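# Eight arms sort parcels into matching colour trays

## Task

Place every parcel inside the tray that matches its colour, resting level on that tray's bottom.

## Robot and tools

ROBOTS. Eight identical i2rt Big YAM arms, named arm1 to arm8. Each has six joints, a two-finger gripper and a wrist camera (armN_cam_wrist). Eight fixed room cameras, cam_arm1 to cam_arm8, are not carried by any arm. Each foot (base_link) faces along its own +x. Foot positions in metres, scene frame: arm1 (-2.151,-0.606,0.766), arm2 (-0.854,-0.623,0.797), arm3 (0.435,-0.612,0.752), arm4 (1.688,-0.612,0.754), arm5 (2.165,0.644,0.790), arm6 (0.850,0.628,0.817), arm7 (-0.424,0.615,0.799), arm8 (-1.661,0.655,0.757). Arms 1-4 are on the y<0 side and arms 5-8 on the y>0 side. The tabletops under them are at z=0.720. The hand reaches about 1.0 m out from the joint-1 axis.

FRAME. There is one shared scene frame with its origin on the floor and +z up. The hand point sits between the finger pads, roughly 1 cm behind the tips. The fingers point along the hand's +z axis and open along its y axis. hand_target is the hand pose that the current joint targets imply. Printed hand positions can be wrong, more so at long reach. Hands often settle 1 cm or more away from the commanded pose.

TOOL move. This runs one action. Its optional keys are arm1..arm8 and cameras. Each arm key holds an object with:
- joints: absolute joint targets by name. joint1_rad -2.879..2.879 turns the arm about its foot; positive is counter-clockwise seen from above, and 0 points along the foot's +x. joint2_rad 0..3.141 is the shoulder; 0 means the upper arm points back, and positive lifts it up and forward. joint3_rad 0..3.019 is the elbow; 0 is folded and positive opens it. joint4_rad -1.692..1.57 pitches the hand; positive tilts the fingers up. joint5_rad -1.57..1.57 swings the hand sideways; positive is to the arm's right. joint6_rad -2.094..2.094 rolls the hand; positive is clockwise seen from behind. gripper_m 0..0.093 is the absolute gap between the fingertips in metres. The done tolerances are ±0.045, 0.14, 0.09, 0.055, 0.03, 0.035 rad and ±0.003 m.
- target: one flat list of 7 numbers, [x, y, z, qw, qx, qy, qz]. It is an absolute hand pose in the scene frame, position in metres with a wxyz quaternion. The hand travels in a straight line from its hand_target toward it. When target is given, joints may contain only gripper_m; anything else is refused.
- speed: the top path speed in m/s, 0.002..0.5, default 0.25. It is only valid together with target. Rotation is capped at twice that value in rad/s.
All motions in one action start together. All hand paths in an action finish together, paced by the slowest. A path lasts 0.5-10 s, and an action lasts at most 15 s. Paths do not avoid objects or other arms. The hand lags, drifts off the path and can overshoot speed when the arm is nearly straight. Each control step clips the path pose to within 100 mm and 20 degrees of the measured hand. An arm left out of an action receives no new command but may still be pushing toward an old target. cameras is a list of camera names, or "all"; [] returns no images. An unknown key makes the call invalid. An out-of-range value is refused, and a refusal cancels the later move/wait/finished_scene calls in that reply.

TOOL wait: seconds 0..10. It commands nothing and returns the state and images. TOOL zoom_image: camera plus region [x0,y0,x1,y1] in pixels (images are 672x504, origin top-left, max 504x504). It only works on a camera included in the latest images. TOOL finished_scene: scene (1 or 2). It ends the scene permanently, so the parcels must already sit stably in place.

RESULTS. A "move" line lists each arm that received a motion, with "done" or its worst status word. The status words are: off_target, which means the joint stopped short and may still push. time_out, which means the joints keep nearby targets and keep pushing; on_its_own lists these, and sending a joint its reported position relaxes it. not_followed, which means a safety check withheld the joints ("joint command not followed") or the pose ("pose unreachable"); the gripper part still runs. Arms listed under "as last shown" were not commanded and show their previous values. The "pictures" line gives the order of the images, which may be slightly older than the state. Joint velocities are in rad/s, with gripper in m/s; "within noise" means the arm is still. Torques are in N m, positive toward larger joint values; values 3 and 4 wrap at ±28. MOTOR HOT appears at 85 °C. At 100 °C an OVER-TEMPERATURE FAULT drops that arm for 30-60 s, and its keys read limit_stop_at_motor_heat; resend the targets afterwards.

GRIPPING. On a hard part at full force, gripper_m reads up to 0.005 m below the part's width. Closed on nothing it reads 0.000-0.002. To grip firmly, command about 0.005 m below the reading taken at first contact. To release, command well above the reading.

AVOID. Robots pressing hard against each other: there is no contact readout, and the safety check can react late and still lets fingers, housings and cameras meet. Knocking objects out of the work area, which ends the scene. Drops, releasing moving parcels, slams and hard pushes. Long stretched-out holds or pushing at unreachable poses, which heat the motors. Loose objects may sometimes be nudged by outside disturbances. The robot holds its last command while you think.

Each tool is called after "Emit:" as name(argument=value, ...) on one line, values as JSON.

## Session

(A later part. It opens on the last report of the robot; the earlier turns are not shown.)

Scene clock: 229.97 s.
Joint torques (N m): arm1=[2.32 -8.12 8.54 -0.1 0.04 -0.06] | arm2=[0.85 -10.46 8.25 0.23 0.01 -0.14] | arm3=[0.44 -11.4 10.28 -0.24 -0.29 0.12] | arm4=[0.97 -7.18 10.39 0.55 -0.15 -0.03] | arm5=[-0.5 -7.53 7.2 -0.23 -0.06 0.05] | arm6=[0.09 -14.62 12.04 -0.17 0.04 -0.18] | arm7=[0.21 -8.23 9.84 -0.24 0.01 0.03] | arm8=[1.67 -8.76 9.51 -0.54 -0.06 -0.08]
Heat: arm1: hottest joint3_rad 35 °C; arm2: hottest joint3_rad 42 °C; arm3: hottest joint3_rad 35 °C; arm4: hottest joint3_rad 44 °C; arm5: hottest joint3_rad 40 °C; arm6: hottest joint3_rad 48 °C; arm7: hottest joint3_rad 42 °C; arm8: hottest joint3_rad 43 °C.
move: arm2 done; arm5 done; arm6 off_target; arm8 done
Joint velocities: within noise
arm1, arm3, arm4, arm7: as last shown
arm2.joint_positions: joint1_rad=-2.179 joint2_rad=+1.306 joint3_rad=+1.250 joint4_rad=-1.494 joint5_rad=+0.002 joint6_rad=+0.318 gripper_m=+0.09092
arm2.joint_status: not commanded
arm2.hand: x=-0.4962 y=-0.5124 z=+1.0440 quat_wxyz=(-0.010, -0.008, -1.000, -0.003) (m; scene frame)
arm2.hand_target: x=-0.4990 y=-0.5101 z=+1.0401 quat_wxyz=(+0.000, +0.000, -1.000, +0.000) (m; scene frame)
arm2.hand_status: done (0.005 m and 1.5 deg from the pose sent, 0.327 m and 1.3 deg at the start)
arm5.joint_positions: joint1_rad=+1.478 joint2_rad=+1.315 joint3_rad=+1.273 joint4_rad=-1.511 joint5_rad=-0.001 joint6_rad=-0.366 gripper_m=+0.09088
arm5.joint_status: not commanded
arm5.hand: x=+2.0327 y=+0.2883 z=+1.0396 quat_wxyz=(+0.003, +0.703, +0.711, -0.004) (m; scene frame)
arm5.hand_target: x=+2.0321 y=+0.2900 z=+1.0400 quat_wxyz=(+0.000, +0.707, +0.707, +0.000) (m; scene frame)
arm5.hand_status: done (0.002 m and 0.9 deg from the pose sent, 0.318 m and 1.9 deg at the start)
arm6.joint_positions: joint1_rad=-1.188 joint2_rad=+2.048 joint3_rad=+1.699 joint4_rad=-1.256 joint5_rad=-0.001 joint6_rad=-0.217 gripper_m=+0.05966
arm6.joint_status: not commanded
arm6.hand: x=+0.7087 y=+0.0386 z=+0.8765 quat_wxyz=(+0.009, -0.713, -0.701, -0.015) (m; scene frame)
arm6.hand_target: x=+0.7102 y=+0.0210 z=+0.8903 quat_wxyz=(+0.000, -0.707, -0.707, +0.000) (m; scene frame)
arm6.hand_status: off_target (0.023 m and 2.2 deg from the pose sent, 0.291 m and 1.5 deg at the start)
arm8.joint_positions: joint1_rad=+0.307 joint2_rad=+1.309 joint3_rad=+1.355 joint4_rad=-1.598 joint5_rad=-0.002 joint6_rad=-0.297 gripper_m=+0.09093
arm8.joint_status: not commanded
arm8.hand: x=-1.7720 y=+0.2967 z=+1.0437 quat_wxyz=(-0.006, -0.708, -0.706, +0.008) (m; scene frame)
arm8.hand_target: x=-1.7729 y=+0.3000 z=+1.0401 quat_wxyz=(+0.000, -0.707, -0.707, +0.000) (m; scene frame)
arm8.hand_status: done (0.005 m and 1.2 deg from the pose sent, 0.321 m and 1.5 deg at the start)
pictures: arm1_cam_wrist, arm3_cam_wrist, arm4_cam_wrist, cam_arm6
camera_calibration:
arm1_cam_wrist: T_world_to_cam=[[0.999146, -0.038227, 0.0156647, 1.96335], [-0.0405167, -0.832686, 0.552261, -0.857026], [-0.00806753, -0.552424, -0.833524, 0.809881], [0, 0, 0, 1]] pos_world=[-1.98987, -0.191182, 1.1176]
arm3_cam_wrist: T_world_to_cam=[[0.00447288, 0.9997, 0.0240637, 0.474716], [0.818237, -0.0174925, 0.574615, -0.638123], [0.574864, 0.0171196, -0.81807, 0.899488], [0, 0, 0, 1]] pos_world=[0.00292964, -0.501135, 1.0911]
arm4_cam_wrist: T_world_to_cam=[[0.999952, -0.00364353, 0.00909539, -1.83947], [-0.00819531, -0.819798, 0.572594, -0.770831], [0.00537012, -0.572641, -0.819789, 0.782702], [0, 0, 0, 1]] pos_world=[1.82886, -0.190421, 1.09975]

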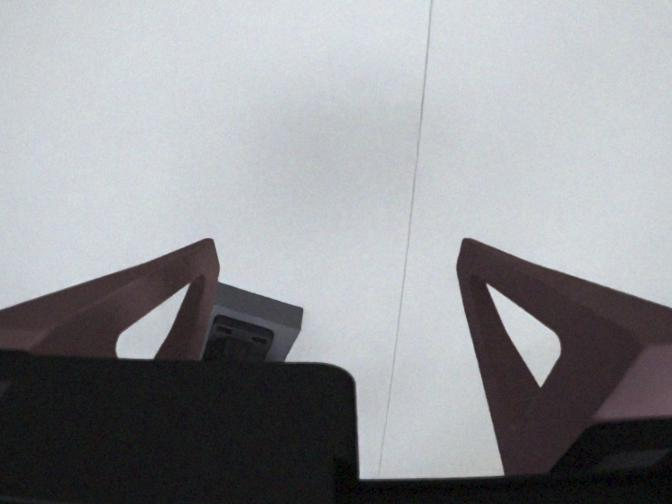

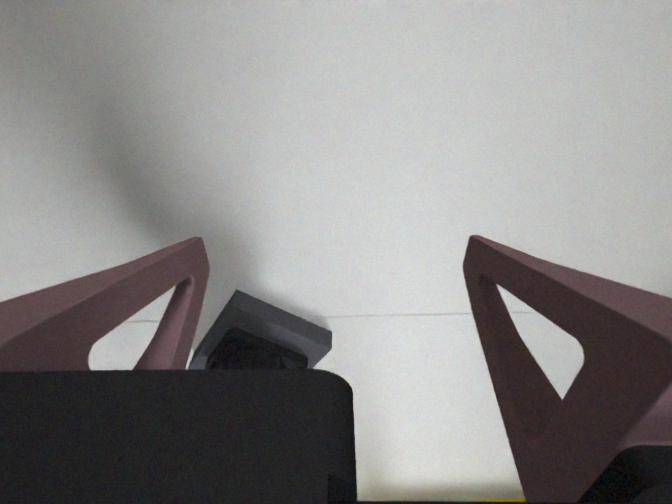

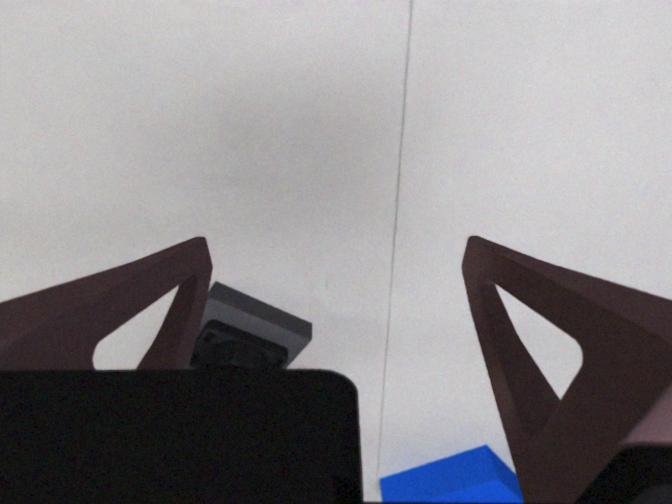

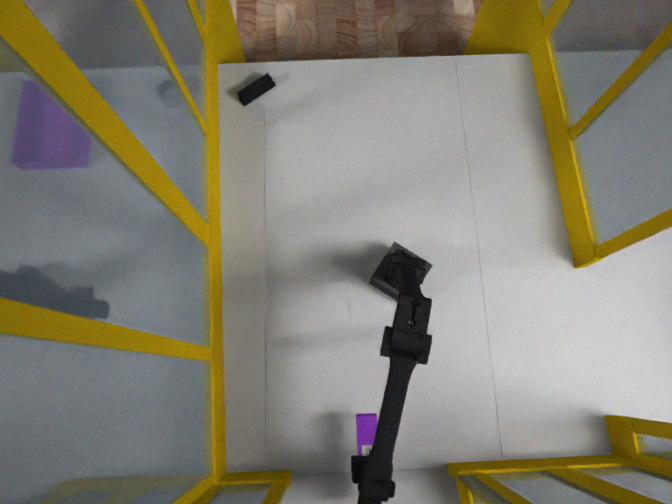

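Emit:
move(arm1={"target":[-1.857,0.026,0.91,0,0.7071,-0.7071,0],"speed":0.3}, arm4={"target":[1.936,0.03,0.91,0,0.7071,-0.7071,0],"speed":0.3}, arm3={"target":[-0.21,-0.425,0.91,0,1,0,0],"speed":0.3}, arm6={"target":[0.71,0.02,0.768,0,0.7071,0.7071,0],"speed":0.12}, cameras=["arm1_cam_wrist","arm3_cam_wrist","arm4_cam_wrist"])

Emit:
move(arm6={"joints":{"gripper_m":0.091}}, cameras=[])

Scene clock: 241.93 s.
Joint torques (N m): arm1=[1.67 -19.25 12.59 -0.16 -0.05 -0.07] | arm2=[0.91 -10.46 8.25 0.23 0.01 -0.14] | arm3=[0.56 -23.06 14.22 -0.28 -0.3 0.12] | arm4=[1.2 -17.08 14.74 -0.27 -0.01 -0.01] | arm5=[-1.32 -7.71 7.1 -0.08 -0.12 0] | arm6=[0.15 -15.44 7.46 0.55 0.03 -0.17] | arm7=[0.09 -7.94 9.83 -0.27 0 0.03] | arm8=[1.44 -8.53 9.57 -0.54 -0.05 -0.09]
Heat: arm1: hottest joint3_rad 35 °C; arm2: hottest joint3_rad 41 °C; arm3: hottest joint3_rad 35 °C; arm4: hottest joint3_rad 44 °C; arm5: hottest joint3_rad 40 °C; arm6: hottest joint3_rad 48 °C; arm7: hottest joint3_rad 42 °C; arm8: hottest joint3_rad 42 °C.
move: arm1 off_target; arm3 off_target; arm4 off_target; arm6 done
Joint velocities: within noise
arm1.joint_positions: joint1_rad=+1.549 joint2_rad=+2.218 joint3_rad=+2.225 joint4_rad=-1.580 joint5_rad=-0.004 joint6_rad=-0.431 gripper_m=+0.09114
arm1.joint_status: not commanded
arm1.hand: x=-1.8568 y=+0.0144 z=+0.9093 quat_wxyz=(+0.004, +0.702, -0.712, +0.003) (m; scene frame)
arm1.hand_target: x=-1.8572 y=+0.0255 z=+0.9101 quat_wxyz=(-0.001, +0.707, -0.707, +0.000) (m; scene frame)
arm1.hand_status: off_target (0.012 m and 1.0 deg from the pose sent, 0.337 m and 2.3 deg at the start)
arm2, arm5, arm7, arm8: as last shown
arm3.joint_positions: joint1_rad=+0.311 joint2_rad=+2.144 joint3_rad=+2.089 joint4_rad=-1.547 joint5_rad=-0.004 joint6_rad=-0.301 gripper_m=+0.09106
arm3.joint_status: not commanded
arm3.hand: x=-0.1942 y=-0.4188 z=+0.8943 quat_wxyz=(+0.003, +1.000, +0.001, +0.017) (m; scene frame)
arm3.hand_target: x=-0.2090 y=-0.4252 z=+0.9101 quat_wxyz=(+0.000, +1.000, +0.000, -0.001) (m; scene frame)
arm3.hand_status: off_target (0.023 m and 2.0 deg from the pose sent, 0.310 m and 1.0 deg at the start)
arm4.joint_positions: joint1_rad=+0.243 joint2_rad=+2.166 joint3_rad=+2.184 joint4_rad=-1.583 joint5_rad=+0.005 joint6_rad=-0.359 gripper_m=+0.09112
arm4.joint_status: not commanded
arm4.hand: x=+1.9383 y=+0.0161 z=+0.9115 quat_wxyz=(+0.004, +0.701, -0.713, +0.000) (m; scene frame)
arm4.hand_target: x=+1.9357 y=+0.0293 z=+0.9100 quat_wxyz=(-0.001, +0.707, -0.707, +0.000) (m; scene frame)
arm4.hand_status: off_target (0.014 m and 1.1 deg from the pose sent, 0.328 m and 1.2 deg at the start)
arm5.hand: x=+2.0327 y=+0.2884 z=+1.0396 quat_wxyz=(+0.003, +0.703, +0.711, -0.004) (m; scene frame)
arm6.joint_positions: joint1_rad=-1.188 joint2_rad=+2.190 joint3_rad=+1.639 joint4_rad=-1.030 joint5_rad=-0.001 joint6_rad=-0.217 gripper_m=+0.05966
arm6.joint_status: not commanded
arm6.hand: x=+0.7055 y=+0.0255 z=+0.7712 quat_wxyz=(+0.002, -0.713, -0.701, -0.004) (m; scene frame)
arm6.hand_target: x=+0.7099 y=+0.0201 z=+0.7682 quat_wxyz=(+0.000, -0.707, -0.707, +0.000) (m; scene frame)
arm6.hand_status: done (0.008 m and 1.2 deg from the pose sent, 0.110 m and 2.2 deg at the start)
pictures: arm1_cam_wrist, arm3_cam_wrist, arm4_cam_wrist
camera_calibration:
arm1_cam_wrist: T_world_to_cam=[[0.999525, -0.030297, -0.00573026, 1.86258], [-0.0212844, -0.812402, 0.582709, -0.552988], [-0.0223096, -0.58231, -0.812661, 0.832537], [0, 0, 0, 1]] pos_world=[-1.85489, 0.0919758, 1.00947]
arm3_cam_wrist: T_world_to_cam=[[0.00317919, 0.999991, 0.00278612, 0.415818], [0.792617, -0.00421863, 0.609705, -0.387225], [0.609712, 0.000269958, -0.792623, 0.951378], [0, 0, 0, 1]] pos_world=[-0.274468, -0.417705, 0.989019]
arm4_cam_wrist: T_world_to_cam=[[0.999973, -0.00338788, 0.00653644, -1.94672], [-0.00657762, -0.80994, 0.586476, -0.503995], [0.00330721, -0.586503, -0.80994, 0.866173], [0, 0, 0, 1]] pos_world=[1.94049, 0.0932122, 1.00985]

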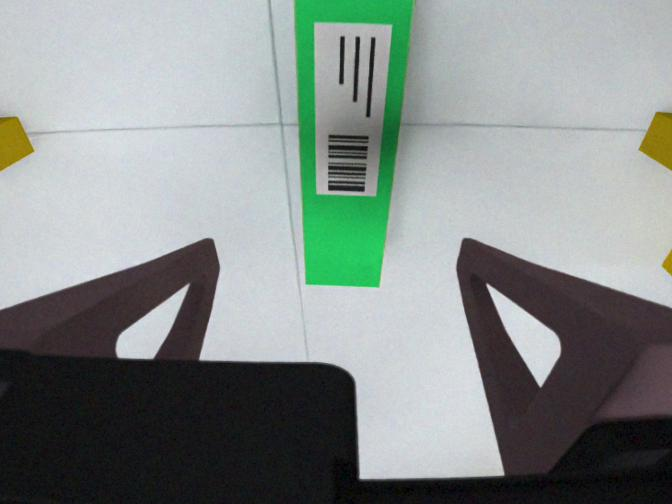

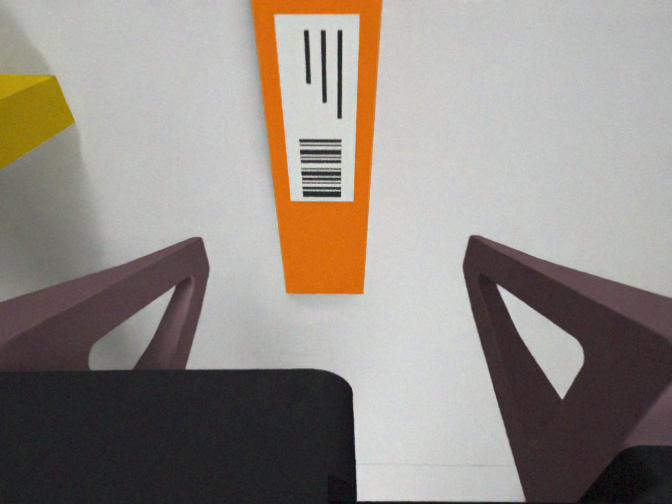

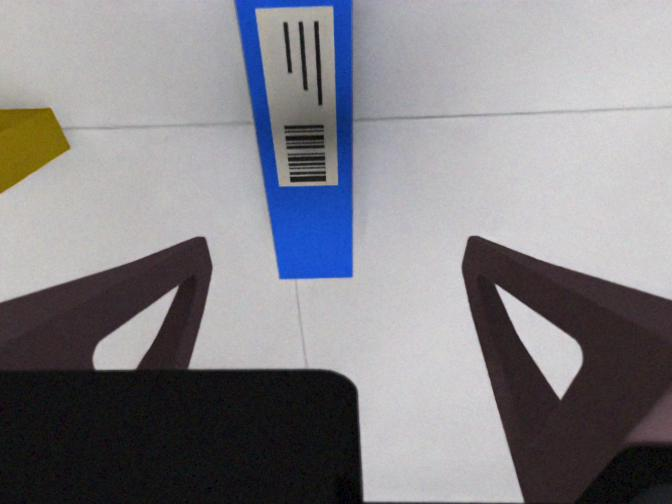

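Scene clock: 242.57 s.
Joint torques (N m): arm1=[1.67 -19.25 12.56 -0.18 -0.08 -0.08] | arm2=[0.91 -10.46 8.25 0.23 0.01 -0.14] | arm3=[0.44 -22.95 14.2 -0.34 -0.3 0.13] | arm4=[1.2 -17.14 14.74 -0.23 -0.01 -0.01] | arm5=[-1.14 -7.71 7.16 -0.12 -0.08 0.05] | arm6=[0.15 -15.38 7.46 0.57 0.04 -0.18] | arm7=[0.03 -8 9.87 -0.2 0.01 0.02] | arm8=[1.32 -8.76 9.57 -0.58 -0.06 -0.08]
Heat: arm1: hottest joint3_rad 35 °C; arm2: hottest joint3_rad 41 °C; arm3: hottest joint3_rad 35 °C; arm4: hottest joint3_rad 44 °C; arm5: hottest joint3_rad 40 °C; arm6: hottest joint3_rad 48 °C; arm7: hottest joint3_rad 42 °C; arm8: hottest joint3_rad 42 °C.
move: arm6 done
Joint velocities: within noise
arm1, arm2, arm3, arm5, arm8: as last shown
arm3.hand: x=-0.1941 y=-0.4189 z=+0.8943 quat_wxyz=(+0.004, +1.000, +0.001, +0.017) (m; scene frame)
arm3.hand_target: x=-0.2089 y=-0.4253 z=+0.9101 quat_wxyz=(+0.000, +1.000, +0.000, -0.001) (m; scene frame)
arm4.joint_positions: joint1_rad=+0.243 joint2_rad=+2.167 joint3_rad=+2.184 joint4_rad=-1.584 joint5_rad=+0.005 joint6_rad=-0.359 gripper_m=+0.09112
arm4.joint_status: not commanded
arm4.hand: x=+1.9383 y=+0.0161 z=+0.9112 quat_wxyz=(+0.004, +0.701, -0.713, +0.001) (m; scene frame)
arm4.hand_target: x=+1.9356 y=+0.0293 z=+0.9098 quat_wxyz=(-0.001, +0.707, -0.707, +0.000) (m; scene frame)
arm4.hand_status: not commanded
arm6.joint_positions: joint1_rad=-1.188 joint2_rad=+2.190 joint3_rad=+1.639 joint4_rad=-1.030 joint5_rad=-0.001 joint6_rad=-0.217 gripper_m=+0.09079
arm6.joint_status: all done
arm6.hand: x=+0.7055 y=+0.0255 z=+0.7712 quat_wxyz=(+0.002, -0.713, -0.701, -0.004) (m; scene frame)
arm6.hand_target: x=+0.7099 y=+0.0201 z=+0.7682 quat_wxyz=(+0.000, -0.707, -0.707, +0.000) (m; scene frame)
arm6.hand_status: not commanded
arm7.joint_positions: joint1_rad=+0.335 joint2_rad=+1.294 joint3_rad=+1.254 joint4_rad=-1.489 joint5_rad=-0.002 joint6_rad=-0.289 gripper_m=+0.09110
arm7.joint_status: not commanded
arm7.hand: x=-0.0652 y=+0.5016 z=+1.0513 quat_wxyz=(-0.020, -0.008, -1.000, +0.004) (m; scene frame)
arm7.hand_target: x=-0.0677 y=+0.5037 z=+1.0476 quat_wxyz=(-0.010, -0.001, -1.000, +0.002) (m; scene frame)
arm7.hand_status: not commanded
pictures: none
No camera images: "cameras" was empty.

Emit:
move(arm1={"target":[-1.852,0.022,0.767,0,0.7071,-0.7071,0],"speed":0.15}, arm4={"target":[1.929,0.03,0.767,0,0.7071,-0.7071,0],"speed":0.15}, arm3={"target":[-0.207,-0.427,0.767,0,1,0,0],"speed":0.15}, arm6={"target":[0.71,0.025,0.89,0,0.7071,0.7071,0],"speed":0.2}, cameras=[])

Emit:
move(arm1={"joints":{"gripper_m":0.045}}, arm4={"joints":{"gripper_m":0.045}}, arm3={"joints":{"gripper_m":0.045}}, arm6={"target":[0.768,0.27,1.04,0,0.7071,0.7071,0],"speed":0.3}, cameras=["arm1_cam_wrist","arm3_cam_wrist","arm4_cam_wrist"])

Emit:
move(arm1={"target":[-1.852,0.022,0.89,0,0.7071,-0.7071,0],"speed":0.2}, arm4={"target":[1.929,0.03,0.89,0,0.7071,-0.7071,0],"speed":0.2}, arm3={"target":[-0.207,-0.427,0.89,0,1,0,0],"speed":0.2}, cameras=[])

Emit:
move(arm1={"target":[-1.995,-0.27,1.04,0,0.7071,-0.7071,0],"speed":0.3}, arm4={"target":[1.824,-0.265,1.04,0,0.7071,-0.7071,0],"speed":0.3}, arm3={"target":[0.077,-0.50,1.04,0,1,0,0],"speed":0.3}, cameras=["cam_arm1","cam_arm3","cam_arm4"])

Scene clock: 294.53 s.
Joint torques (N m): arm1=[1.38 -20.78 8.08 0.76 -0.06 -0.11] | arm2=[0.85 -10.46 8.25 0.23 0.01 -0.14] | arm3=[0.56 -24.12 9.02 0.59 -0.26 0.12] | arm4=[1.49 -17.49 9.83 0.9 0.02 0.06] | arm5=[-0.91 -7.3 7.08 -0.1 -0.08 0.07] | arm6=[-0.03 -17.61 11.51 -0.24 0.04 -0.18] | arm7=[0.09 -7.94 9.85 -0.2 0.01 0.03] | arm8=[1.49 -8.64 9.54 -0.65 -0.05 -0.09]
Heat: arm1: hottest joint3_rad 44 °C; arm2: hottest joint3_rad 38 °C; arm3: hottest joint3_rad 36 °C; arm4: hottest joint3_rad 48 °C; arm5: hottest joint3_rad 39 °C; arm6: hottest joint3_rad 40 °C; arm7: hottest joint3_rad 42 °C; arm8: hottest joint3_rad 38 °C.
move: arm1 off_target; arm3 off_target; arm4 off_target; arm6 off_target
Joint velocities: within noise
arm1.joint_positions: joint1_rad=+1.549 joint2_rad=+2.295 joint3_rad=+2.022 joint4_rad=-1.281 joint5_rad=-0.004 joint6_rad=-0.438 gripper_m=+0.09114
arm1.joint_status: not commanded
arm1.hand: x=-1.8520 y=+0.0221 z=+0.7811 quat_wxyz=(-0.005, +0.705, -0.710, +0.000) (m; scene frame)
arm1.hand_target: x=-1.8520 y=+0.0217 z=+0.7671 quat_wxyz=(+0.000, +0.707, -0.707, +0.000) (m; scene frame)
arm1.hand_status: off_target (0.014 m and 0.7 deg from the pose sent, 0.142 m and 1.0 deg at the start)
arm2, arm5, arm7, arm8: as last shown
arm3.joint_positions: joint1_rad=+0.314 joint2_rad=+2.222 joint3_rad=+1.887 joint4_rad=-1.246 joint5_rad=-0.004 joint6_rad=-0.298 gripper_m=+0.09106
arm3.joint_status: not commanded
arm3.hand: x=-0.1990 y=-0.4180 z=+0.7679 quat_wxyz=(+0.001, +1.000, +0.000, +0.008) (m; scene frame)
arm3.hand_target: x=-0.2068 y=-0.4270 z=+0.7671 quat_wxyz=(+0.000, +1.000, +0.000, +0.000) (m; scene frame)
arm3.hand_status: off_target (0.012 m and 0.9 deg from the pose sent, 0.128 m and 2.0 deg at the start)
arm4.joint_positions: joint1_rad=+0.247 joint2_rad=+2.229 joint3_rad=+1.969 joint4_rad=-1.279 joint5_rad=+0.005 joint6_rad=-0.360 gripper_m=+0.09111
arm4.joint_status: not commanded
arm4.hand: x=+1.9377 y=+0.0259 z=+0.7891 quat_wxyz=(-0.008, +0.703, -0.711, -0.005) (m; scene frame)
arm4.hand_target: x=+1.9288 y=+0.0291 z=+0.7673 quat_wxyz=(+0.000, +0.707, -0.707, +0.000) (m; scene frame)
arm4.hand_status: off_target (0.024 m and 1.3 deg from the pose sent, 0.145 m and 1.1 deg at the start)
arm6.joint_positions: joint1_rad=-1.188 joint2_rad=+2.071 joint3_rad=+1.680 joint4_rad=-1.247 joint5_rad=-0.001 joint6_rad=-0.219 gripper_m=+0.09089
arm6.joint_status: not commanded
arm6.hand: x=+0.7103 y=+0.0453 z=+0.8565 quat_wxyz=(+0.018, -0.713, -0.701, -0.029) (m; scene frame)
arm6.hand_target: x=+0.7103 y=+0.0265 z=+0.8903 quat_wxyz=(+0.000, -0.707, -0.707, +0.000) (m; scene frame)
arm6.hand_status: off_target (0.039 m and 4.0 deg from the pose sent, 0.119 m and 1.2 deg at the start)
pictures: none
No camera images: "cameras" was empty.

Scene clock: 296.30 s.
Joint torques (N m): arm1=[0.73 -20.72 8.02 0.69 -0.05 -0.06] | arm2=[0.91 -10.46 8.25 0.23 0.01 -0.14] | arm3=[0.38 -23.71 9.1 0.59 -0.26 0.12] | arm4=[0.56 -17.55 9.83 0.9 0.06 0.07] | arm5=[-0.79 -7.53 7.06 -0.14 -0.12 0.06] | arm6=[0.09 -7.53 8.46 -0.16 0.04 -0.15] | arm7=[0.26 -8.06 9.84 -0.24 0.01 0.03] | arm8=[1.38 -8.41 9.5 -0.51 -0.05 -0.09]
Heat: arm1: hottest joint3_rad 43 °C; arm2: hottest joint3_rad 38 °C; arm3: hottest joint3_rad 36 °C; arm4: hottest joint3_rad 48 °C; arm5: hottest joint3_rad 39 °C; arm6: hottest joint3_rad 40 °C; arm7: hottest joint3_rad 42 °C; arm8: hottest joint3_rad 38 °C.
move: arm1 off_target; arm3 off_target; arm4 done; arm6 done
Joint velocities: within noise
arm1.joint_positions: joint1_rad=+1.549 joint2_rad=+2.295 joint3_rad=+2.022 joint4_rad=-1.281 joint5_rad=-0.005 joint6_rad=-0.438 gripper_m=+0.05905
arm1.joint_status: gripper_m off_target (ended at +0.05909, target +0.04500)
arm1.hand: x=-1.8522 y=+0.0221 z=+0.7811 quat_wxyz=(-0.005, +0.705, -0.709, -0.001) (m; scene frame)
arm1.hand_target: x=-1.8521 y=+0.0217 z=+0.7671 quat_wxyz=(+0.000, +0.707, -0.707, +0.000) (m; scene frame)
arm1.hand_status: not commanded
arm2, arm5, arm7, arm8: as last shown
arm3.joint_positions: joint1_rad=+0.314 joint2_rad=+2.222 joint3_rad=+1.887 joint4_rad=-1.246 joint5_rad=-0.004 joint6_rad=-0.298 gripper_m=+0.05842
arm3.joint_status: gripper_m off_target (ended at +0.05845, target +0.04500)
arm3.hand: x=-0.1992 y=-0.4186 z=+0.7679 quat_wxyz=(+0.001, +1.000, +0.001, +0.008) (m; scene frame)
arm3.hand_target: x=-0.2068 y=-0.4270 z=+0.7671 quat_wxyz=(+0.000, +1.000, +0.000, +0.000) (m; scene frame)
arm3.hand_status: not commanded
arm4.joint_positions: joint1_rad=+0.257 joint2_rad=+2.229 joint3_rad=+1.969 joint4_rad=-1.279 joint5_rad=+0.003 joint6_rad=-0.360 gripper_m=+0.04513
arm4.joint_status: all done
arm4.hand: x=+1.9310 y=+0.0285 z=+0.7891 quat_wxyz=(-0.008, +0.706, -0.708, -0.006) (m; scene frame)
arm4.hand_target: x=+1.9288 y=+0.0292 z=+0.7673 quat_wxyz=(+0.000, +0.707, -0.707, +0.000) (m; scene frame)
arm4.hand_status: not commanded
arm6.joint_positions: joint1_rad=-1.187 joint2_rad=+1.316 joint3_rad=+1.185 joint4_rad=-1.443 joint5_rad=-0.001 joint6_rad=-0.219 gripper_m=+0.09089
arm6.joint_status: not commanded
arm6.hand: x=+0.7641 y=+0.2686 z=+1.0357 quat_wxyz=(+0.001, -0.713, -0.701, -0.001) (m; scene frame)
arm6.hand_target: x=+0.7680 y=+0.2700 z=+1.0400 quat_wxyz=(+0.000, -0.707, -0.707, +0.000) (m; scene frame)
arm6.hand_status: done (0.006 m and 0.9 deg from the pose sent, 0.296 m and 4.0 deg at the start)
pictures: arm1_cam_wrist, arm3_cam_wrist, arm4_cam_wrist
camera_calibration:
arm1_cam_wrist: T_world_to_cam=[[0.999746, -0.0224878, 0.00147602, 1.85208], [-0.0193471, -0.822841, 0.567943, -0.456515], [-0.0115573, -0.567827, -0.823067, 0.760665], [0, 0, 0, 1]] pos_world=[-1.85165, 0.097936, 0.882618]
arm3_cam_wrist: T_world_to_cam=[[0.00353737, 0.999963, 0.0078783, 0.412095], [0.804148, -0.00752756, 0.594382, -0.293547], [0.594419, 0.00423277, -0.804145, 0.861713], [0, 0, 0, 1]] pos_world=[-0.277621, -0.417937, 0.864174]
arm4_cam_wrist: T_world_to_cam=[[0.999824, 0.0117934, 0.0145659, -1.94504], [0.00148316, -0.824544, 0.565796, -0.421108], [0.0186829, -0.565675, -0.824417, 0.755489], [0, 0, 0, 1]] pos_world=[1.93121, 0.103077, 0.88943]

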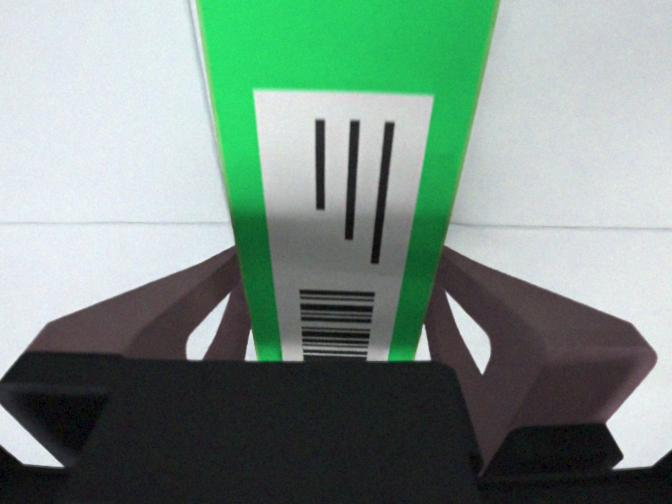

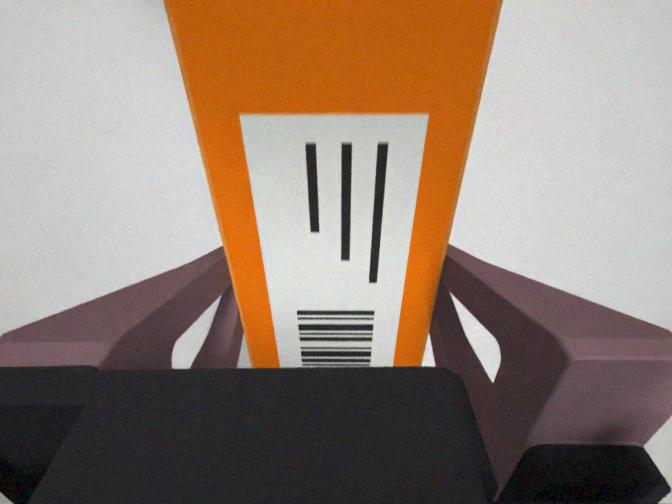

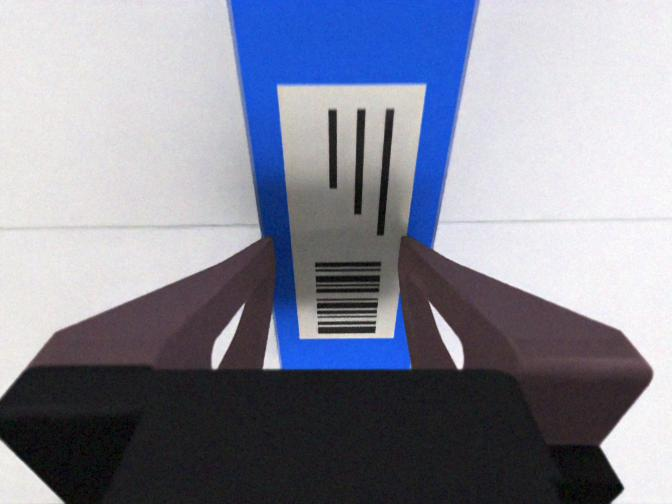

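Scene clock: 297.83 s.
Joint torques (N m): arm1=[1.08 -19.78 12.4 -0.02 -0.04 -0.07] | arm2=[0.91 -10.46 8.27 0.23 0.01 -0.14] | arm3=[0.21 -25.41 14.09 -0.2 -0.27 0.11] | arm4=[0.38 -18.61 14.32 -0.24 -0.04 0.08] | arm5=[-1.08 -7.82 7.09 -0.1 -0.06 0.08] | arm6=[0.09 -7.47 8.5 -0.13 0.04 -0.15] | arm7=[0.21 -7.88 9.89 -0.2 0.02 0.03] | arm8=[1.32 -8.7 9.46 -0.47 -0.05 -0.1]
Heat: arm1: hottest joint3_rad 43 °C; arm2: hottest joint3_rad 38 °C; arm3: hottest joint3_rad 36 °C; arm4: hottest joint3_rad 48 °C; arm5: hottest joint3_rad 39 °C; arm6: hottest joint3_rad 40 °C; arm7: hottest joint3_rad 42 °C; arm8: hottest joint3_rad 38 °C.
move: arm1 off_target; arm3 off_target; arm4 off_target
Joint velocities: within noise
arm1.joint_positions: joint1_rad=+1.549 joint2_rad=+2.220 joint3_rad=+2.166 joint4_rad=-1.525 joint5_rad=-0.005 joint6_rad=-0.439 gripper_m=+0.05906
arm1.joint_status: not commanded
arm1.hand: x=-1.8574 y=+0.0130 z=+0.8850 quat_wxyz=(+0.007, +0.705, -0.709, +0.004) (m; scene frame)
arm1.hand_target: x=-1.8522 y=+0.0215 z=+0.8899 quat_wxyz=(-0.001, +0.707, -0.707, +0.000) (m; scene frame)
arm1.hand_status: off_target (0.012 m and 1.0 deg from the pose sent, 0.109 m and 0.7 deg at the start)
arm2, arm5, arm6, arm7, arm8: as last shown
arm3.joint_positions: joint1_rad=+0.314 joint2_rad=+2.162 joint3_rad=+2.018 joint4_rad=-1.488 joint5_rad=-0.005 joint6_rad=-0.298 gripper_m=+0.05842
arm3.joint_status: not commanded
arm3.hand: x=-0.1892 y=-0.4224 z=+0.8560 quat_wxyz=(+0.008, +0.999, +0.000, +0.031) (m; scene frame)
arm3.hand_target: x=-0.2051 y=-0.4275 z=+0.8901 quat_wxyz=(+0.000, +1.000, +0.000, -0.001) (m; scene frame)
arm3.hand_status: off_target (0.039 m and 3.7 deg from the pose sent, 0.123 m and 0.9 deg at the start; pose on its path clipped on 1 of 46 steps)
arm4.joint_positions: joint1_rad=+0.257 joint2_rad=+2.177 joint3_rad=+2.122 joint4_rad=-1.526 joint5_rad=+0.006 joint6_rad=-0.360 gripper_m=+0.04512
arm4.joint_status: not commanded
arm4.hand: x=+1.9283 y=+0.0182 z=+0.8808 quat_wxyz=(+0.011, +0.706, -0.708, +0.004) (m; scene frame)
arm4.hand_target: x=+1.9287 y=+0.0294 z=+0.8900 quat_wxyz=(+0.000, +0.707, -0.707, +0.000) (m; scene frame)
arm4.hand_status: off_target (0.015 m and 1.4 deg from the pose sent, 0.101 m and 1.1 deg at the start)
arm6.hand: x=+0.7642 y=+0.2686 z=+1.0357 quat_wxyz=(+0.001, -0.713, -0.701, -0.001) (m; scene frame)
pictures: none
No camera images: "cameras" was empty.

Scene clock: 299.90 s.
Joint torques (N m): arm1=[1.08 -7.53 8.1 -0.18 -0.03 -0.01] | arm2=[0.91 -10.46 8.25 0.23 0.01 -0.14] | arm3=[-1.73 -11.99 9.42 -0.29 -0.23 -0.18] | arm4=[-0.15 -7.36 9.65 -0.16 -0.04 0] | arm5=[-1.03 -7.18 7.19 -0.05 -0.12 0.03] | arm6=[0.09 -7.53 8.5 -0.14 0.04 -0.15] | arm7=[0.32 -8 9.88 -0.23 0.01 0.01] | arm8=[1.55 -8.7 9.57 -0.54 -0.05 -0.11]
Heat: arm1: hottest joint3_rad 43 °C; arm2: hottest joint3_rad 38 °C; arm3: hottest joint3_rad 36 °C; arm4: hottest joint3_rad 48 °C; arm5: hottest joint3_rad 39 °C; arm6: hottest joint3_rad 40 °C; arm7: hottest joint3_rad 42 °C; arm8: hottest joint3_rad 38 °C.
move: arm1 done; arm3 done; arm4 done
Joint velocities: within noise
arm1.joint_positions: joint1_rad=+1.549 joint2_rad=+1.287 joint3_rad=+1.330 joint4_rad=-1.575 joint5_rad=-0.005 joint6_rad=-0.439 gripper_m=+0.05906
arm1.joint_status: not commanded
arm1.hand: x=-1.9925 y=-0.2672 z=+1.0470 quat_wxyz=(-0.015, +0.705, -0.709, -0.004) (m; scene frame)
arm1.hand_target: x=-1.9950 y=-0.2701 z=+1.0401 quat_wxyz=(+0.000, +0.707, -0.707, +0.000) (m; scene frame)
arm1.hand_status: done (0.008 m and 1.8 deg from the pose sent, 0.351 m and 1.0 deg at the start)
arm2, arm5, arm6, arm7, arm8: as last shown
arm3.joint_positions: joint1_rad=+0.314 joint2_rad=+1.322 joint3_rad=+1.369 joint4_rad=-1.612 joint5_rad=-0.005 joint6_rad=-0.298 gripper_m=+0.05842
arm3.joint_status: not commanded
arm3.hand: x=+0.0725 y=-0.5036 z=+1.0366 quat_wxyz=(-0.002, +1.000, +0.001, -0.001) (m; scene frame)
arm3.hand_target: x=+0.0770 y=-0.5001 z=+1.0399 quat_wxyz=(+0.000, +1.000, +0.000, +0.000) (m; scene frame)
arm3.hand_status: done (0.007 m and 0.2 deg from the pose sent, 0.333 m and 3.7 deg at the start)
arm4.joint_positions: joint1_rad=+0.257 joint2_rad=+1.288 joint3_rad=+1.365 joint4_rad=-1.609 joint5_rad=+0.006 joint6_rad=-0.360 gripper_m=+0.04512
arm4.joint_status: not commanded
arm4.hand: x=+1.8240 y=-0.2615 z=+1.0455 quat_wxyz=(-0.011, +0.706, -0.708, -0.006) (m; scene frame)
arm4.hand_target: x=+1.8240 y=-0.2650 z=+1.0401 quat_wxyz=(+0.000, +0.707, -0.707, +0.000) (m; scene frame)
arm4.hand_status: done (0.007 m and 1.5 deg from the pose sent, 0.341 m and 1.3 deg at the start)
pictures: cam_arm1, cam_arm3, cam_arm4

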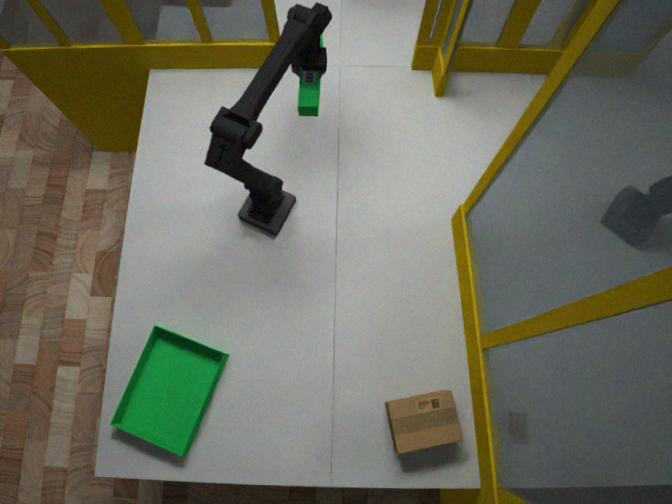

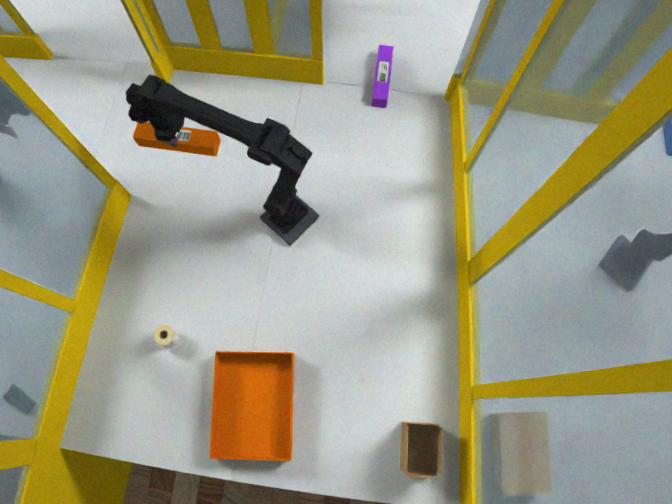

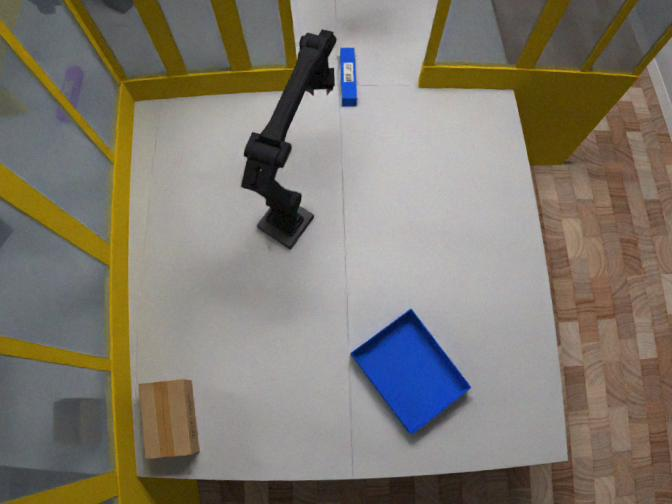

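Emit:
move(arm1={"joints":{"joint6_rad":-1.35}}, arm3={"joints":{"joint6_rad":-1.35}}, arm4={"joints":{"gripper_m":0.091},"target":[1.931,0.03,0.89,0,0.7071,-0.7071,0],"speed":0.3}, cameras=["arm4_cam_wrist"])

Emit:
move(arm1={"joints":{"joint1_rad":-1.53}}, arm3={"joints":{"joint1_rad":2.15}}, cameras=["cam_arm7","cam_arm2"])

Scene clock: 341.60 s.
Joint torques (N m): arm1=[1.32 -7.59 8.12 -0.14 -0.07 -0.07] | arm2=[0.91 -10.46 8.25 0.23 0.01 -0.14] | arm3=[-1.67 -11.93 9.36 -0.32 -0.3 -0.21] | arm4=[0.44 -17.26 14.67 -0.21 -0.04 0.05] | arm5=[-1.49 -7.77 6.97 0.06 -0.06 0.06] | arm6=[0.09 -7.53 8.49 -0.14 0.04 -0.15] | arm7=[0.26 -8 9.85 -0.18 0 0.03] | arm8=[1.49 -8.88 9.52 -0.47 -0.05 -0.08]
Heat: arm1: hottest joint3_rad 39 °C; arm2: hottest joint3_rad 38 °C; arm3: hottest joint3_rad 34 °C; arm4: hottest joint3_rad 46 °C; arm5: hottest joint3_rad 39 °C; arm6: hottest joint3_rad 38 °C; arm7: hottest joint3_rad 42 °C; arm8: hottest joint3_rad 37 °C.
move: arm1 done; arm3 done; arm4 off_target
Joint velocities: within noise
arm1.joint_positions: joint1_rad=+1.549 joint2_rad=+1.287 joint3_rad=+1.330 joint4_rad=-1.575 joint5_rad=-0.005 joint6_rad=-1.342 gripper_m=+0.05910
arm1.joint_status: all done
arm1.hand: x=-1.9925 y=-0.2672 z=+1.0470 quat_wxyz=(-0.016, +0.944, -0.330, +0.003) (m; scene frame)
arm1.hand_target: x=-1.9950 y=-0.2701 z=+1.0401 quat_wxyz=(+0.000, +0.945, -0.326, +0.000) (m; scene frame)
arm1.hand_status: not commanded
arm2, arm5, arm6, arm7, arm8: as last shown
arm3.joint_positions: joint1_rad=+0.314 joint2_rad=+1.322 joint3_rad=+1.369 joint4_rad=-1.612 joint5_rad=-0.005 joint6_rad=-1.334 gripper_m=+0.05842
arm3.joint_status: all done
arm3.hand: x=+0.0725 y=-0.5036 z=+1.0366 quat_wxyz=(-0.002, +0.868, +0.496, +0.000) (m; scene frame)
arm3.hand_target: x=+0.0770 y=-0.5001 z=+1.0399 quat_wxyz=(+0.000, +0.868, +0.497, +0.000) (m; scene frame)
arm3.hand_status: not commanded
arm4.joint_positions: joint1_rad=+0.257 joint2_rad=+2.163 joint3_rad=+2.122 joint4_rad=-1.527 joint5_rad=+0.006 joint6_rad=-0.360 gripper_m=+0.09088
arm4.joint_status: all done
arm4.hand: x=+1.9283 y=+0.0179 z=+0.8900 quat_wxyz=(+0.005, +0.706, -0.708, +0.001) (m; scene frame)
arm4.hand_target: x=+1.9308 y=+0.0294 z=+0.8898 quat_wxyz=(-0.001, +0.707, -0.707, +0.000) (m; scene frame)
arm4.hand_status: off_target (0.012 m and 0.6 deg from the pose sent, 0.347 m and 1.5 deg at the start)
pictures: arm4_cam_wrist
camera_calibration:
arm4_cam_wrist: T_world_to_cam=[[0.999903, 0.0122933, 0.00661606, -1.93679], [0.00604753, -0.808553, 0.588392, -0.51606], [0.0125827, -0.588295, -0.808549, 0.830738], [0, 0, 0, 1]] pos_world=[1.92927, 0.0952665, 0.988151]

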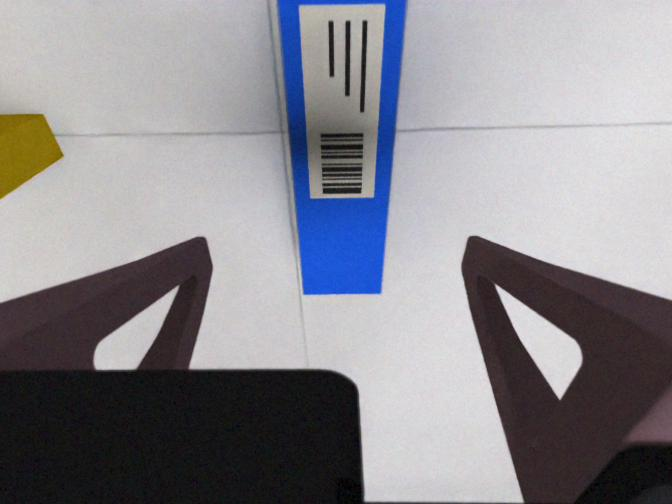

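Scene clock: 344.57 s.
Joint torques (N m): arm1=[1.85 -7.94 8.1 -0.18 -0.09 -0.05] | arm2=[0.85 -10.46 8.25 0.23 0.01 -0.14] | arm3=[-0.73 -11.93 9.39 -0.31 -0.2 -0.21] | arm4=[0.44 -17.2 14.67 -0.23 -0.04 0.05] | arm5=[-0.67 -7.06 6.97 -0.16 -0.09 0.06] | arm6=[0.09 -7.53 8.49 -0.13 0.04 -0.16] | arm7=[0.09 -7.88 9.91 -0.24 0 0.03] | arm8=[1.44 -8.76 9.55 -0.5 -0.04 -0.11]
Heat: arm1: hottest joint3_rad 38 °C; arm2: hottest joint3_rad 38 °C; arm3: hottest joint3_rad 34 °C; arm4: hottest joint3_rad 46 °C; arm5: hottest joint3_rad 39 °C; arm6: hottest joint3_rad 38 °C; arm7: hottest joint3_rad 42 °C; arm8: hottest joint3_rad 37 °C.
move: arm1 done; arm3 done
Joint velocities: within noise
arm1.joint_positions: joint1_rad=-1.535 joint2_rad=+1.292 joint3_rad=+1.330 joint4_rad=-1.575 joint5_rad=-0.005 joint6_rad=-1.343 gripper_m=+0.05908
arm1.joint_status: all done
arm1.hand: x=-2.2928 y=-0.9486 z=+1.0512 quat_wxyz=(-0.004, -0.303, -0.953, +0.022) (m; scene frame)
arm1.hand_target: x=-2.2892 y=-0.9454 z=+1.0461 quat_wxyz=(-0.007, -0.297, -0.955, +0.009) (m; scene frame)
arm1.hand_status: not commanded
arm2.joint_positions: joint1_rad=-2.179 joint2_rad=+1.306 joint3_rad=+1.250 joint4_rad=-1.494 joint5_rad=+0.002 joint6_rad=+0.318 gripper_m=+0.09092
arm2.joint_status: not commanded
arm2.hand: x=-0.4962 y=-0.5124 z=+1.0440 quat_wxyz=(-0.010, -0.008, -1.000, -0.003) (m; scene frame)
arm2.hand_target: x=-0.4990 y=-0.5101 z=+1.0401 quat_wxyz=(+0.000, +0.000, -1.000, +0.000) (m; scene frame)
arm2.hand_status: not commanded
arm3.joint_positions: joint1_rad=+2.152 joint2_rad=+1.322 joint3_rad=+1.369 joint4_rad=-1.612 joint5_rad=-0.008 joint6_rad=-1.335 gripper_m=+0.05843
arm3.joint_status: all done
arm3.hand: x=+0.4234 y=-0.9909 z=+1.0357 quat_wxyz=(+0.007, +0.133, +0.991, +0.001) (m; scene frame)
arm3.hand_target: x=+0.4229 y=-0.9876 z=+1.0390 quat_wxyz=(+0.006, +0.126, +0.992, +0.002) (m; scene frame)
arm3.hand_status: not commanded
arm4, arm6, arm7: as last shown
arm4.hand: x=+1.9283 y=+0.0178 z=+0.8900 quat_wxyz=(+0.005, +0.706, -0.708, +0.001) (m; scene frame)
arm5.joint_positions: joint1_rad=+1.478 joint2_rad=+1.315 joint3_rad=+1.273 joint4_rad=-1.511 joint5_rad=-0.001 joint6_rad=-0.366 gripper_m=+0.09088
arm5.joint_status: not commanded
arm5.hand: x=+2.0327 y=+0.2884 z=+1.0396 quat_wxyz=(+0.003, +0.703, +0.711, -0.004) (m; scene frame)
arm5.hand_target: x=+2.0321 y=+0.2900 z=+1.0400 quat_wxyz=(+0.000, +0.707, +0.707, +0.000) (m; scene frame)
arm5.hand_status: not commanded
arm8.joint_positions: joint1_rad=+0.307 joint2_rad=+1.309 joint3_rad=+1.355 joint4_rad=-1.598 joint5_rad=-0.002 joint6_rad=-0.297 gripper_m=+0.09093
arm8.joint_status: not commanded
arm8.hand: x=-1.7720 y=+0.2967 z=+1.0437 quat_wxyz=(-0.006, -0.708, -0.706, +0.008) (m; scene frame)
arm8.hand_target: x=-1.7729 y=+0.3000 z=+1.0401 quat_wxyz=(+0.000, -0.707, -0.707, +0.000) (m; scene frame)
arm8.hand_status: not commanded
pictures: cam_arm2, cam_arm7

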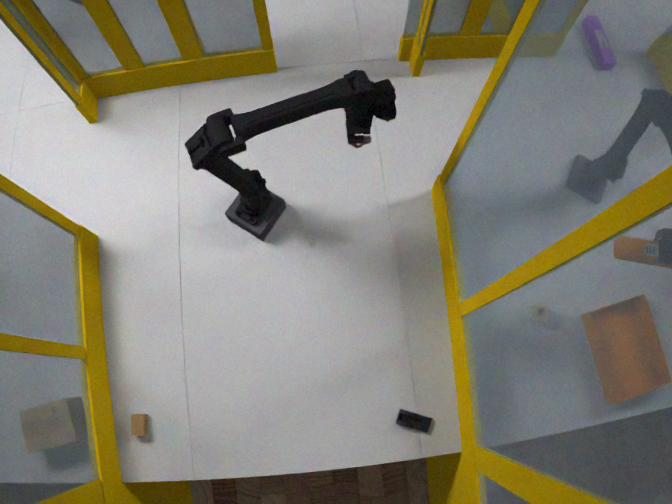

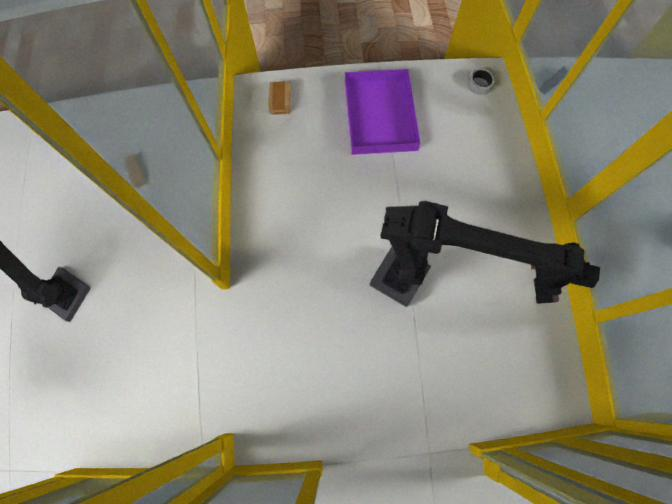

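Emit:
move(arm1={"joints":{"joint6_rad":0.0}}, arm3={"joints":{"joint6_rad":-0.157}}, arm4={"target":[1.941,0.015,0.742,0,0.7071,-0.7071,0],"speed":0.12}, cameras=[])

Emit:
move(arm4={"joints":{"gripper_m":0.045}}, arm1={"target":[-2.403,-1.230,0.9,0,0.829,0.5592,0],"speed":0.3}, arm3={"target":[0.412,-1.2875,0.9,0,0.6626,0.749,0],"speed":0.3}, cameras=["arm1_cam_wrist","arm3_cam_wrist","arm4_cam_wrist"])

Scene clock: 357.73 s.
Joint torques (N m): arm1=[1.32 -7.53 8.12 -0.1 -0.02 0.09] | arm2=[0.85 -10.46 8.25 0.23 0.01 -0.14] | arm3=[-0.67 -11.99 9.48 -0.24 -0.12 0.11] | arm4=[-1.03 -17.73 9.52 0.77 -0.05 -0.03] | arm5=[-1.08 -6.83 7.25 -0.01 -0.1 0.07] | arm6=[0.09 -7.47 8.49 -0.13 0.04 -0.15] | arm7=[0.15 -8 9.87 -0.2 0.01 0.01] | arm8=[1.44 -8.7 9.47 -0.46 -0.04 -0.08]
Heat: arm1: hottest joint3_rad 38 °C; arm2: hottest joint3_rad 38 °C; arm3: hottest joint3_rad 34 °C; arm4: hottest joint3_rad 47 °C; arm5: hottest joint3_rad 39 °C; arm6: hottest joint3_rad 38 °C; arm7: hottest joint3_rad 43 °C; arm8: hottest joint3_rad 37 °C.
move: arm1 done; arm3 done; arm4 off_target
Joint velocities: within noise
arm1.joint_positions: joint1_rad=-1.535 joint2_rad=+1.292 joint3_rad=+1.330 joint4_rad=-1.575 joint5_rad=-0.005 joint6_rad=-0.008 gripper_m=+0.05908
arm1.joint_status: all done
arm1.hand: x=-2.2928 y=-0.9486 z=+1.0512 quat_wxyz=(-0.017, -0.828, -0.561, +0.014) (m; scene frame)
arm1.hand_target: x=-2.2892 y=-0.9454 z=+1.0461 quat_wxyz=(-0.010, -0.829, -0.560, +0.003) (m; scene frame)
arm1.hand_status: not commanded
arm2, arm6, arm7, arm8: as last shown
arm3.joint_positions: joint1_rad=+2.152 joint2_rad=+1.322 joint3_rad=+1.369 joint4_rad=-1.612 joint5_rad=-0.008 joint6_rad=-0.174 gripper_m=+0.05843
arm3.joint_status: all done
arm3.hand: x=+0.4234 y=-0.9909 z=+1.0357 quat_wxyz=(+0.005, +0.654, +0.756, +0.004) (m; scene frame)
arm3.hand_target: x=+0.4229 y=-0.9876 z=+1.0390 quat_wxyz=(+0.004, +0.661, +0.750, +0.005) (m; scene frame)
arm3.hand_status: not commanded
arm4.joint_positions: joint1_rad=+0.251 joint2_rad=+2.233 joint3_rad=+1.898 joint4_rad=-1.205 joint5_rad=+0.006 joint6_rad=-0.373 gripper_m=+0.09088
arm4.joint_status: not commanded
arm4.hand: x=+1.9326 y=+0.0190 z=+0.7605 quat_wxyz=(-0.007, +0.709, -0.705, -0.004) (m; scene frame)
arm4.hand_target: x=+1.9407 y=+0.0145 z=+0.7422 quat_wxyz=(+0.000, +0.707, -0.707, +0.000) (m; scene frame)
arm4.hand_status: off_target (0.021 m and 1.0 deg from the pose sent, 0.149 m and 0.6 deg at the start)
arm5.joint_positions: joint1_rad=+1.478 joint2_rad=+1.315 joint3_rad=+1.273 joint4_rad=-1.511 joint5_rad=+0.000 joint6_rad=-0.366 gripper_m=+0.09088
arm5.joint_status: not commanded
arm5.hand: x=+2.0326 y=+0.2884 z=+1.0396 quat_wxyz=(+0.003, +0.703, +0.711, -0.004) (m; scene frame)
arm5.hand_target: x=+2.0320 y=+0.2900 z=+1.0400 quat_wxyz=(+0.000, +0.707, +0.707, +0.000) (m; scene frame)
arm5.hand_status: not commanded
pictures: none
No camera images: "cameras" was empty.

Scene clock: 360.00 s.
Joint torques (N m): arm1=[2.2 -19.55 12.57 -0.16 0.19 0.09] | arm2=[0.91 -10.46 8.25 0.21 0.01 -0.14] | arm3=[-0.62 -23.88 14.38 -0.17 0.02 0.12] | arm4=[-1.03 -17.73 9.54 0.76 -0.06 -0.03] | arm5=[-0.91 -6.95 7.12 -0.1 -0.11 0.04] | arm6=[0.15 -7.47 8.5 -0.13 0.03 -0.15] | arm7=[0.15 -7.88 9.8 -0.24 0.01 0.02] | arm8=[1.26 -8.53 9.52 -0.5 -0.04 -0.08]
Heat: arm1: hottest joint3_rad 38 °C; arm2: hottest joint3_rad 38 °C; arm3: hottest joint3_rad 34 °C; arm4: hottest joint3_rad 46 °C; arm5: hottest joint3_rad 39 °C; arm6: hottest joint3_rad 38 °C; arm7: hottest joint3_rad 43 °C; arm8: hottest joint3_rad 37 °C.
move: arm1 off_target; arm3 off_target; arm4 off_target
Joint velocities: within noise
arm1.joint_positions: joint1_rad=-1.535 joint2_rad=+2.162 joint3_rad=+2.053 joint4_rad=-1.493 joint5_rad=+0.004 joint6_rad=-0.003 gripper_m=+0.05908
arm1.joint_status: not commanded
arm1.hand: x=-2.4029 y=-1.2168 z=+0.8915 quat_wxyz=(+0.005, -0.829, -0.559, -0.010) (m; scene frame)
arm1.hand_target: x=-2.4028 y=-1.2294 z=+0.9000 quat_wxyz=(+0.000, -0.829, -0.559, +0.000) (m; scene frame)
arm1.hand_status: off_target (0.016 m and 1.3 deg from the pose sent, 0.338 m and 2.5 deg at the start)
arm2, arm5, arm6, arm8: as last shown
arm3.joint_positions: joint1_rad=+2.152 joint2_rad=+2.164 joint3_rad=+2.085 joint4_rad=-1.531 joint5_rad=+0.001 joint6_rad=-0.170 gripper_m=+0.05843
arm3.joint_status: not commanded
arm3.hand: x=+0.4144 y=-1.2732 z=+0.8785 quat_wxyz=(-0.012, +0.656, +0.755, +0.019) (m; scene frame)
arm3.hand_target: x=+0.4121 y=-1.2863 z=+0.9001 quat_wxyz=(+0.001, +0.663, +0.749, +0.000) (m; scene frame)
arm3.hand_status: off_target (0.026 m and 2.8 deg from the pose sent, 0.326 m and 1.4 deg at the start)
arm4.joint_positions: joint1_rad=+0.251 joint2_rad=+2.233 joint3_rad=+1.898 joint4_rad=-1.205 joint5_rad=+0.006 joint6_rad=-0.373 gripper_m=+0.05933
arm4.joint_status: gripper_m off_target (ended at +0.05937, target +0.04500)
arm4.hand: x=+1.9326 y=+0.0190 z=+0.7605 quat_wxyz=(-0.007, +0.709, -0.705, -0.004) (m; scene frame)
arm4.hand_target: x=+1.9407 y=+0.0144 z=+0.7422 quat_wxyz=(+0.000, +0.707, -0.707, +0.000) (m; scene frame)
arm4.hand_status: not commanded
arm7.joint_positions: joint1_rad=+0.335 joint2_rad=+1.294 joint3_rad=+1.254 joint4_rad=-1.489 joint5_rad=-0.002 joint6_rad=-0.289 gripper_m=+0.09110
arm7.joint_status: not commanded
arm7.hand: x=-0.0652 y=+0.5016 z=+1.0513 quat_wxyz=(-0.020, -0.008, -1.000, +0.004) (m; scene frame)
arm7.hand_target: x=-0.0677 y=+0.5037 z=+1.0476 quat_wxyz=(-0.010, -0.001, -1.000, +0.002) (m; scene frame)
arm7.hand_status: not commanded
pictures: arm1_cam_wrist, arm3_cam_wrist, arm4_cam_wrist
camera_calibration:
arm1_cam_wrist: T_world_to_cam=[[-0.920995, 0.3895, -0.00763887, -1.73127], [0.309704, 0.743925, 0.592164, 1.12619], [0.236331, 0.543014, -0.805781, 2.07361], [0, 0, 0, 1]] pos_world=[-2.43333, -1.28947, 0.990757]
arm3_cam_wrist: T_world_to_cam=[[-0.99086, -0.134871, -0.00231769, 0.23976], [-0.107567, 0.779667, 0.616886, 0.501156], [-0.0813932, 0.611498, -0.787049, 1.62774], [0, 0, 0, 1]] pos_world=[0.423963, -1.35375, 0.972507]
arm4_cam_wrist: T_world_to_cam=[[0.999685, 0.0186607, 0.0167846, -1.94771], [0.00582988, -0.823096, 0.567872, -0.422724], [0.0244123, -0.567595, -0.822946, 0.714372], [0, 0, 0, 1]] pos_world=[1.93213, 0.0938771, 0.860634]

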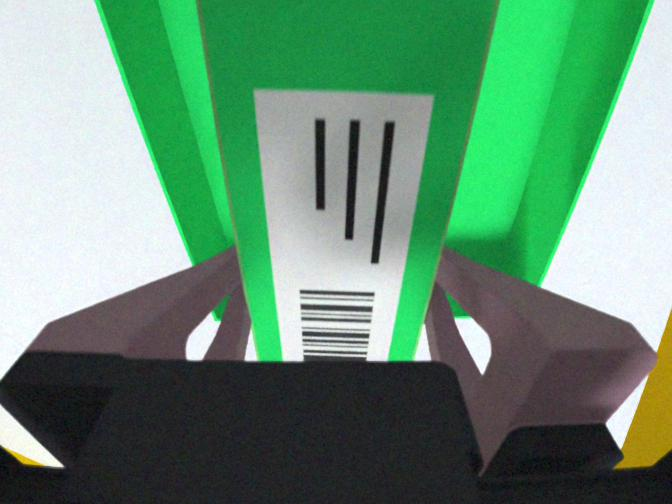

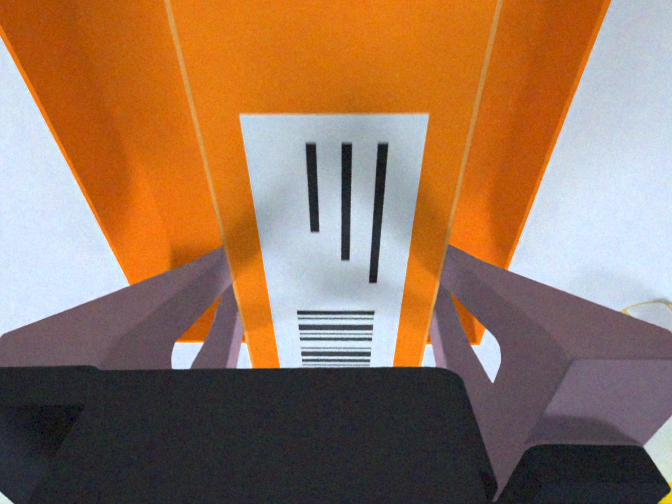

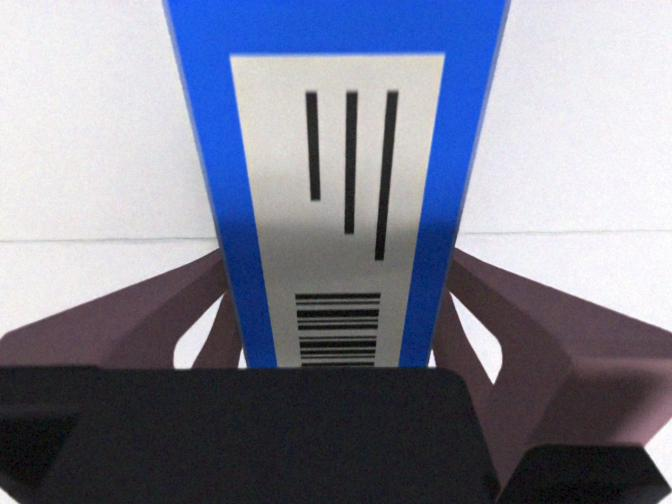

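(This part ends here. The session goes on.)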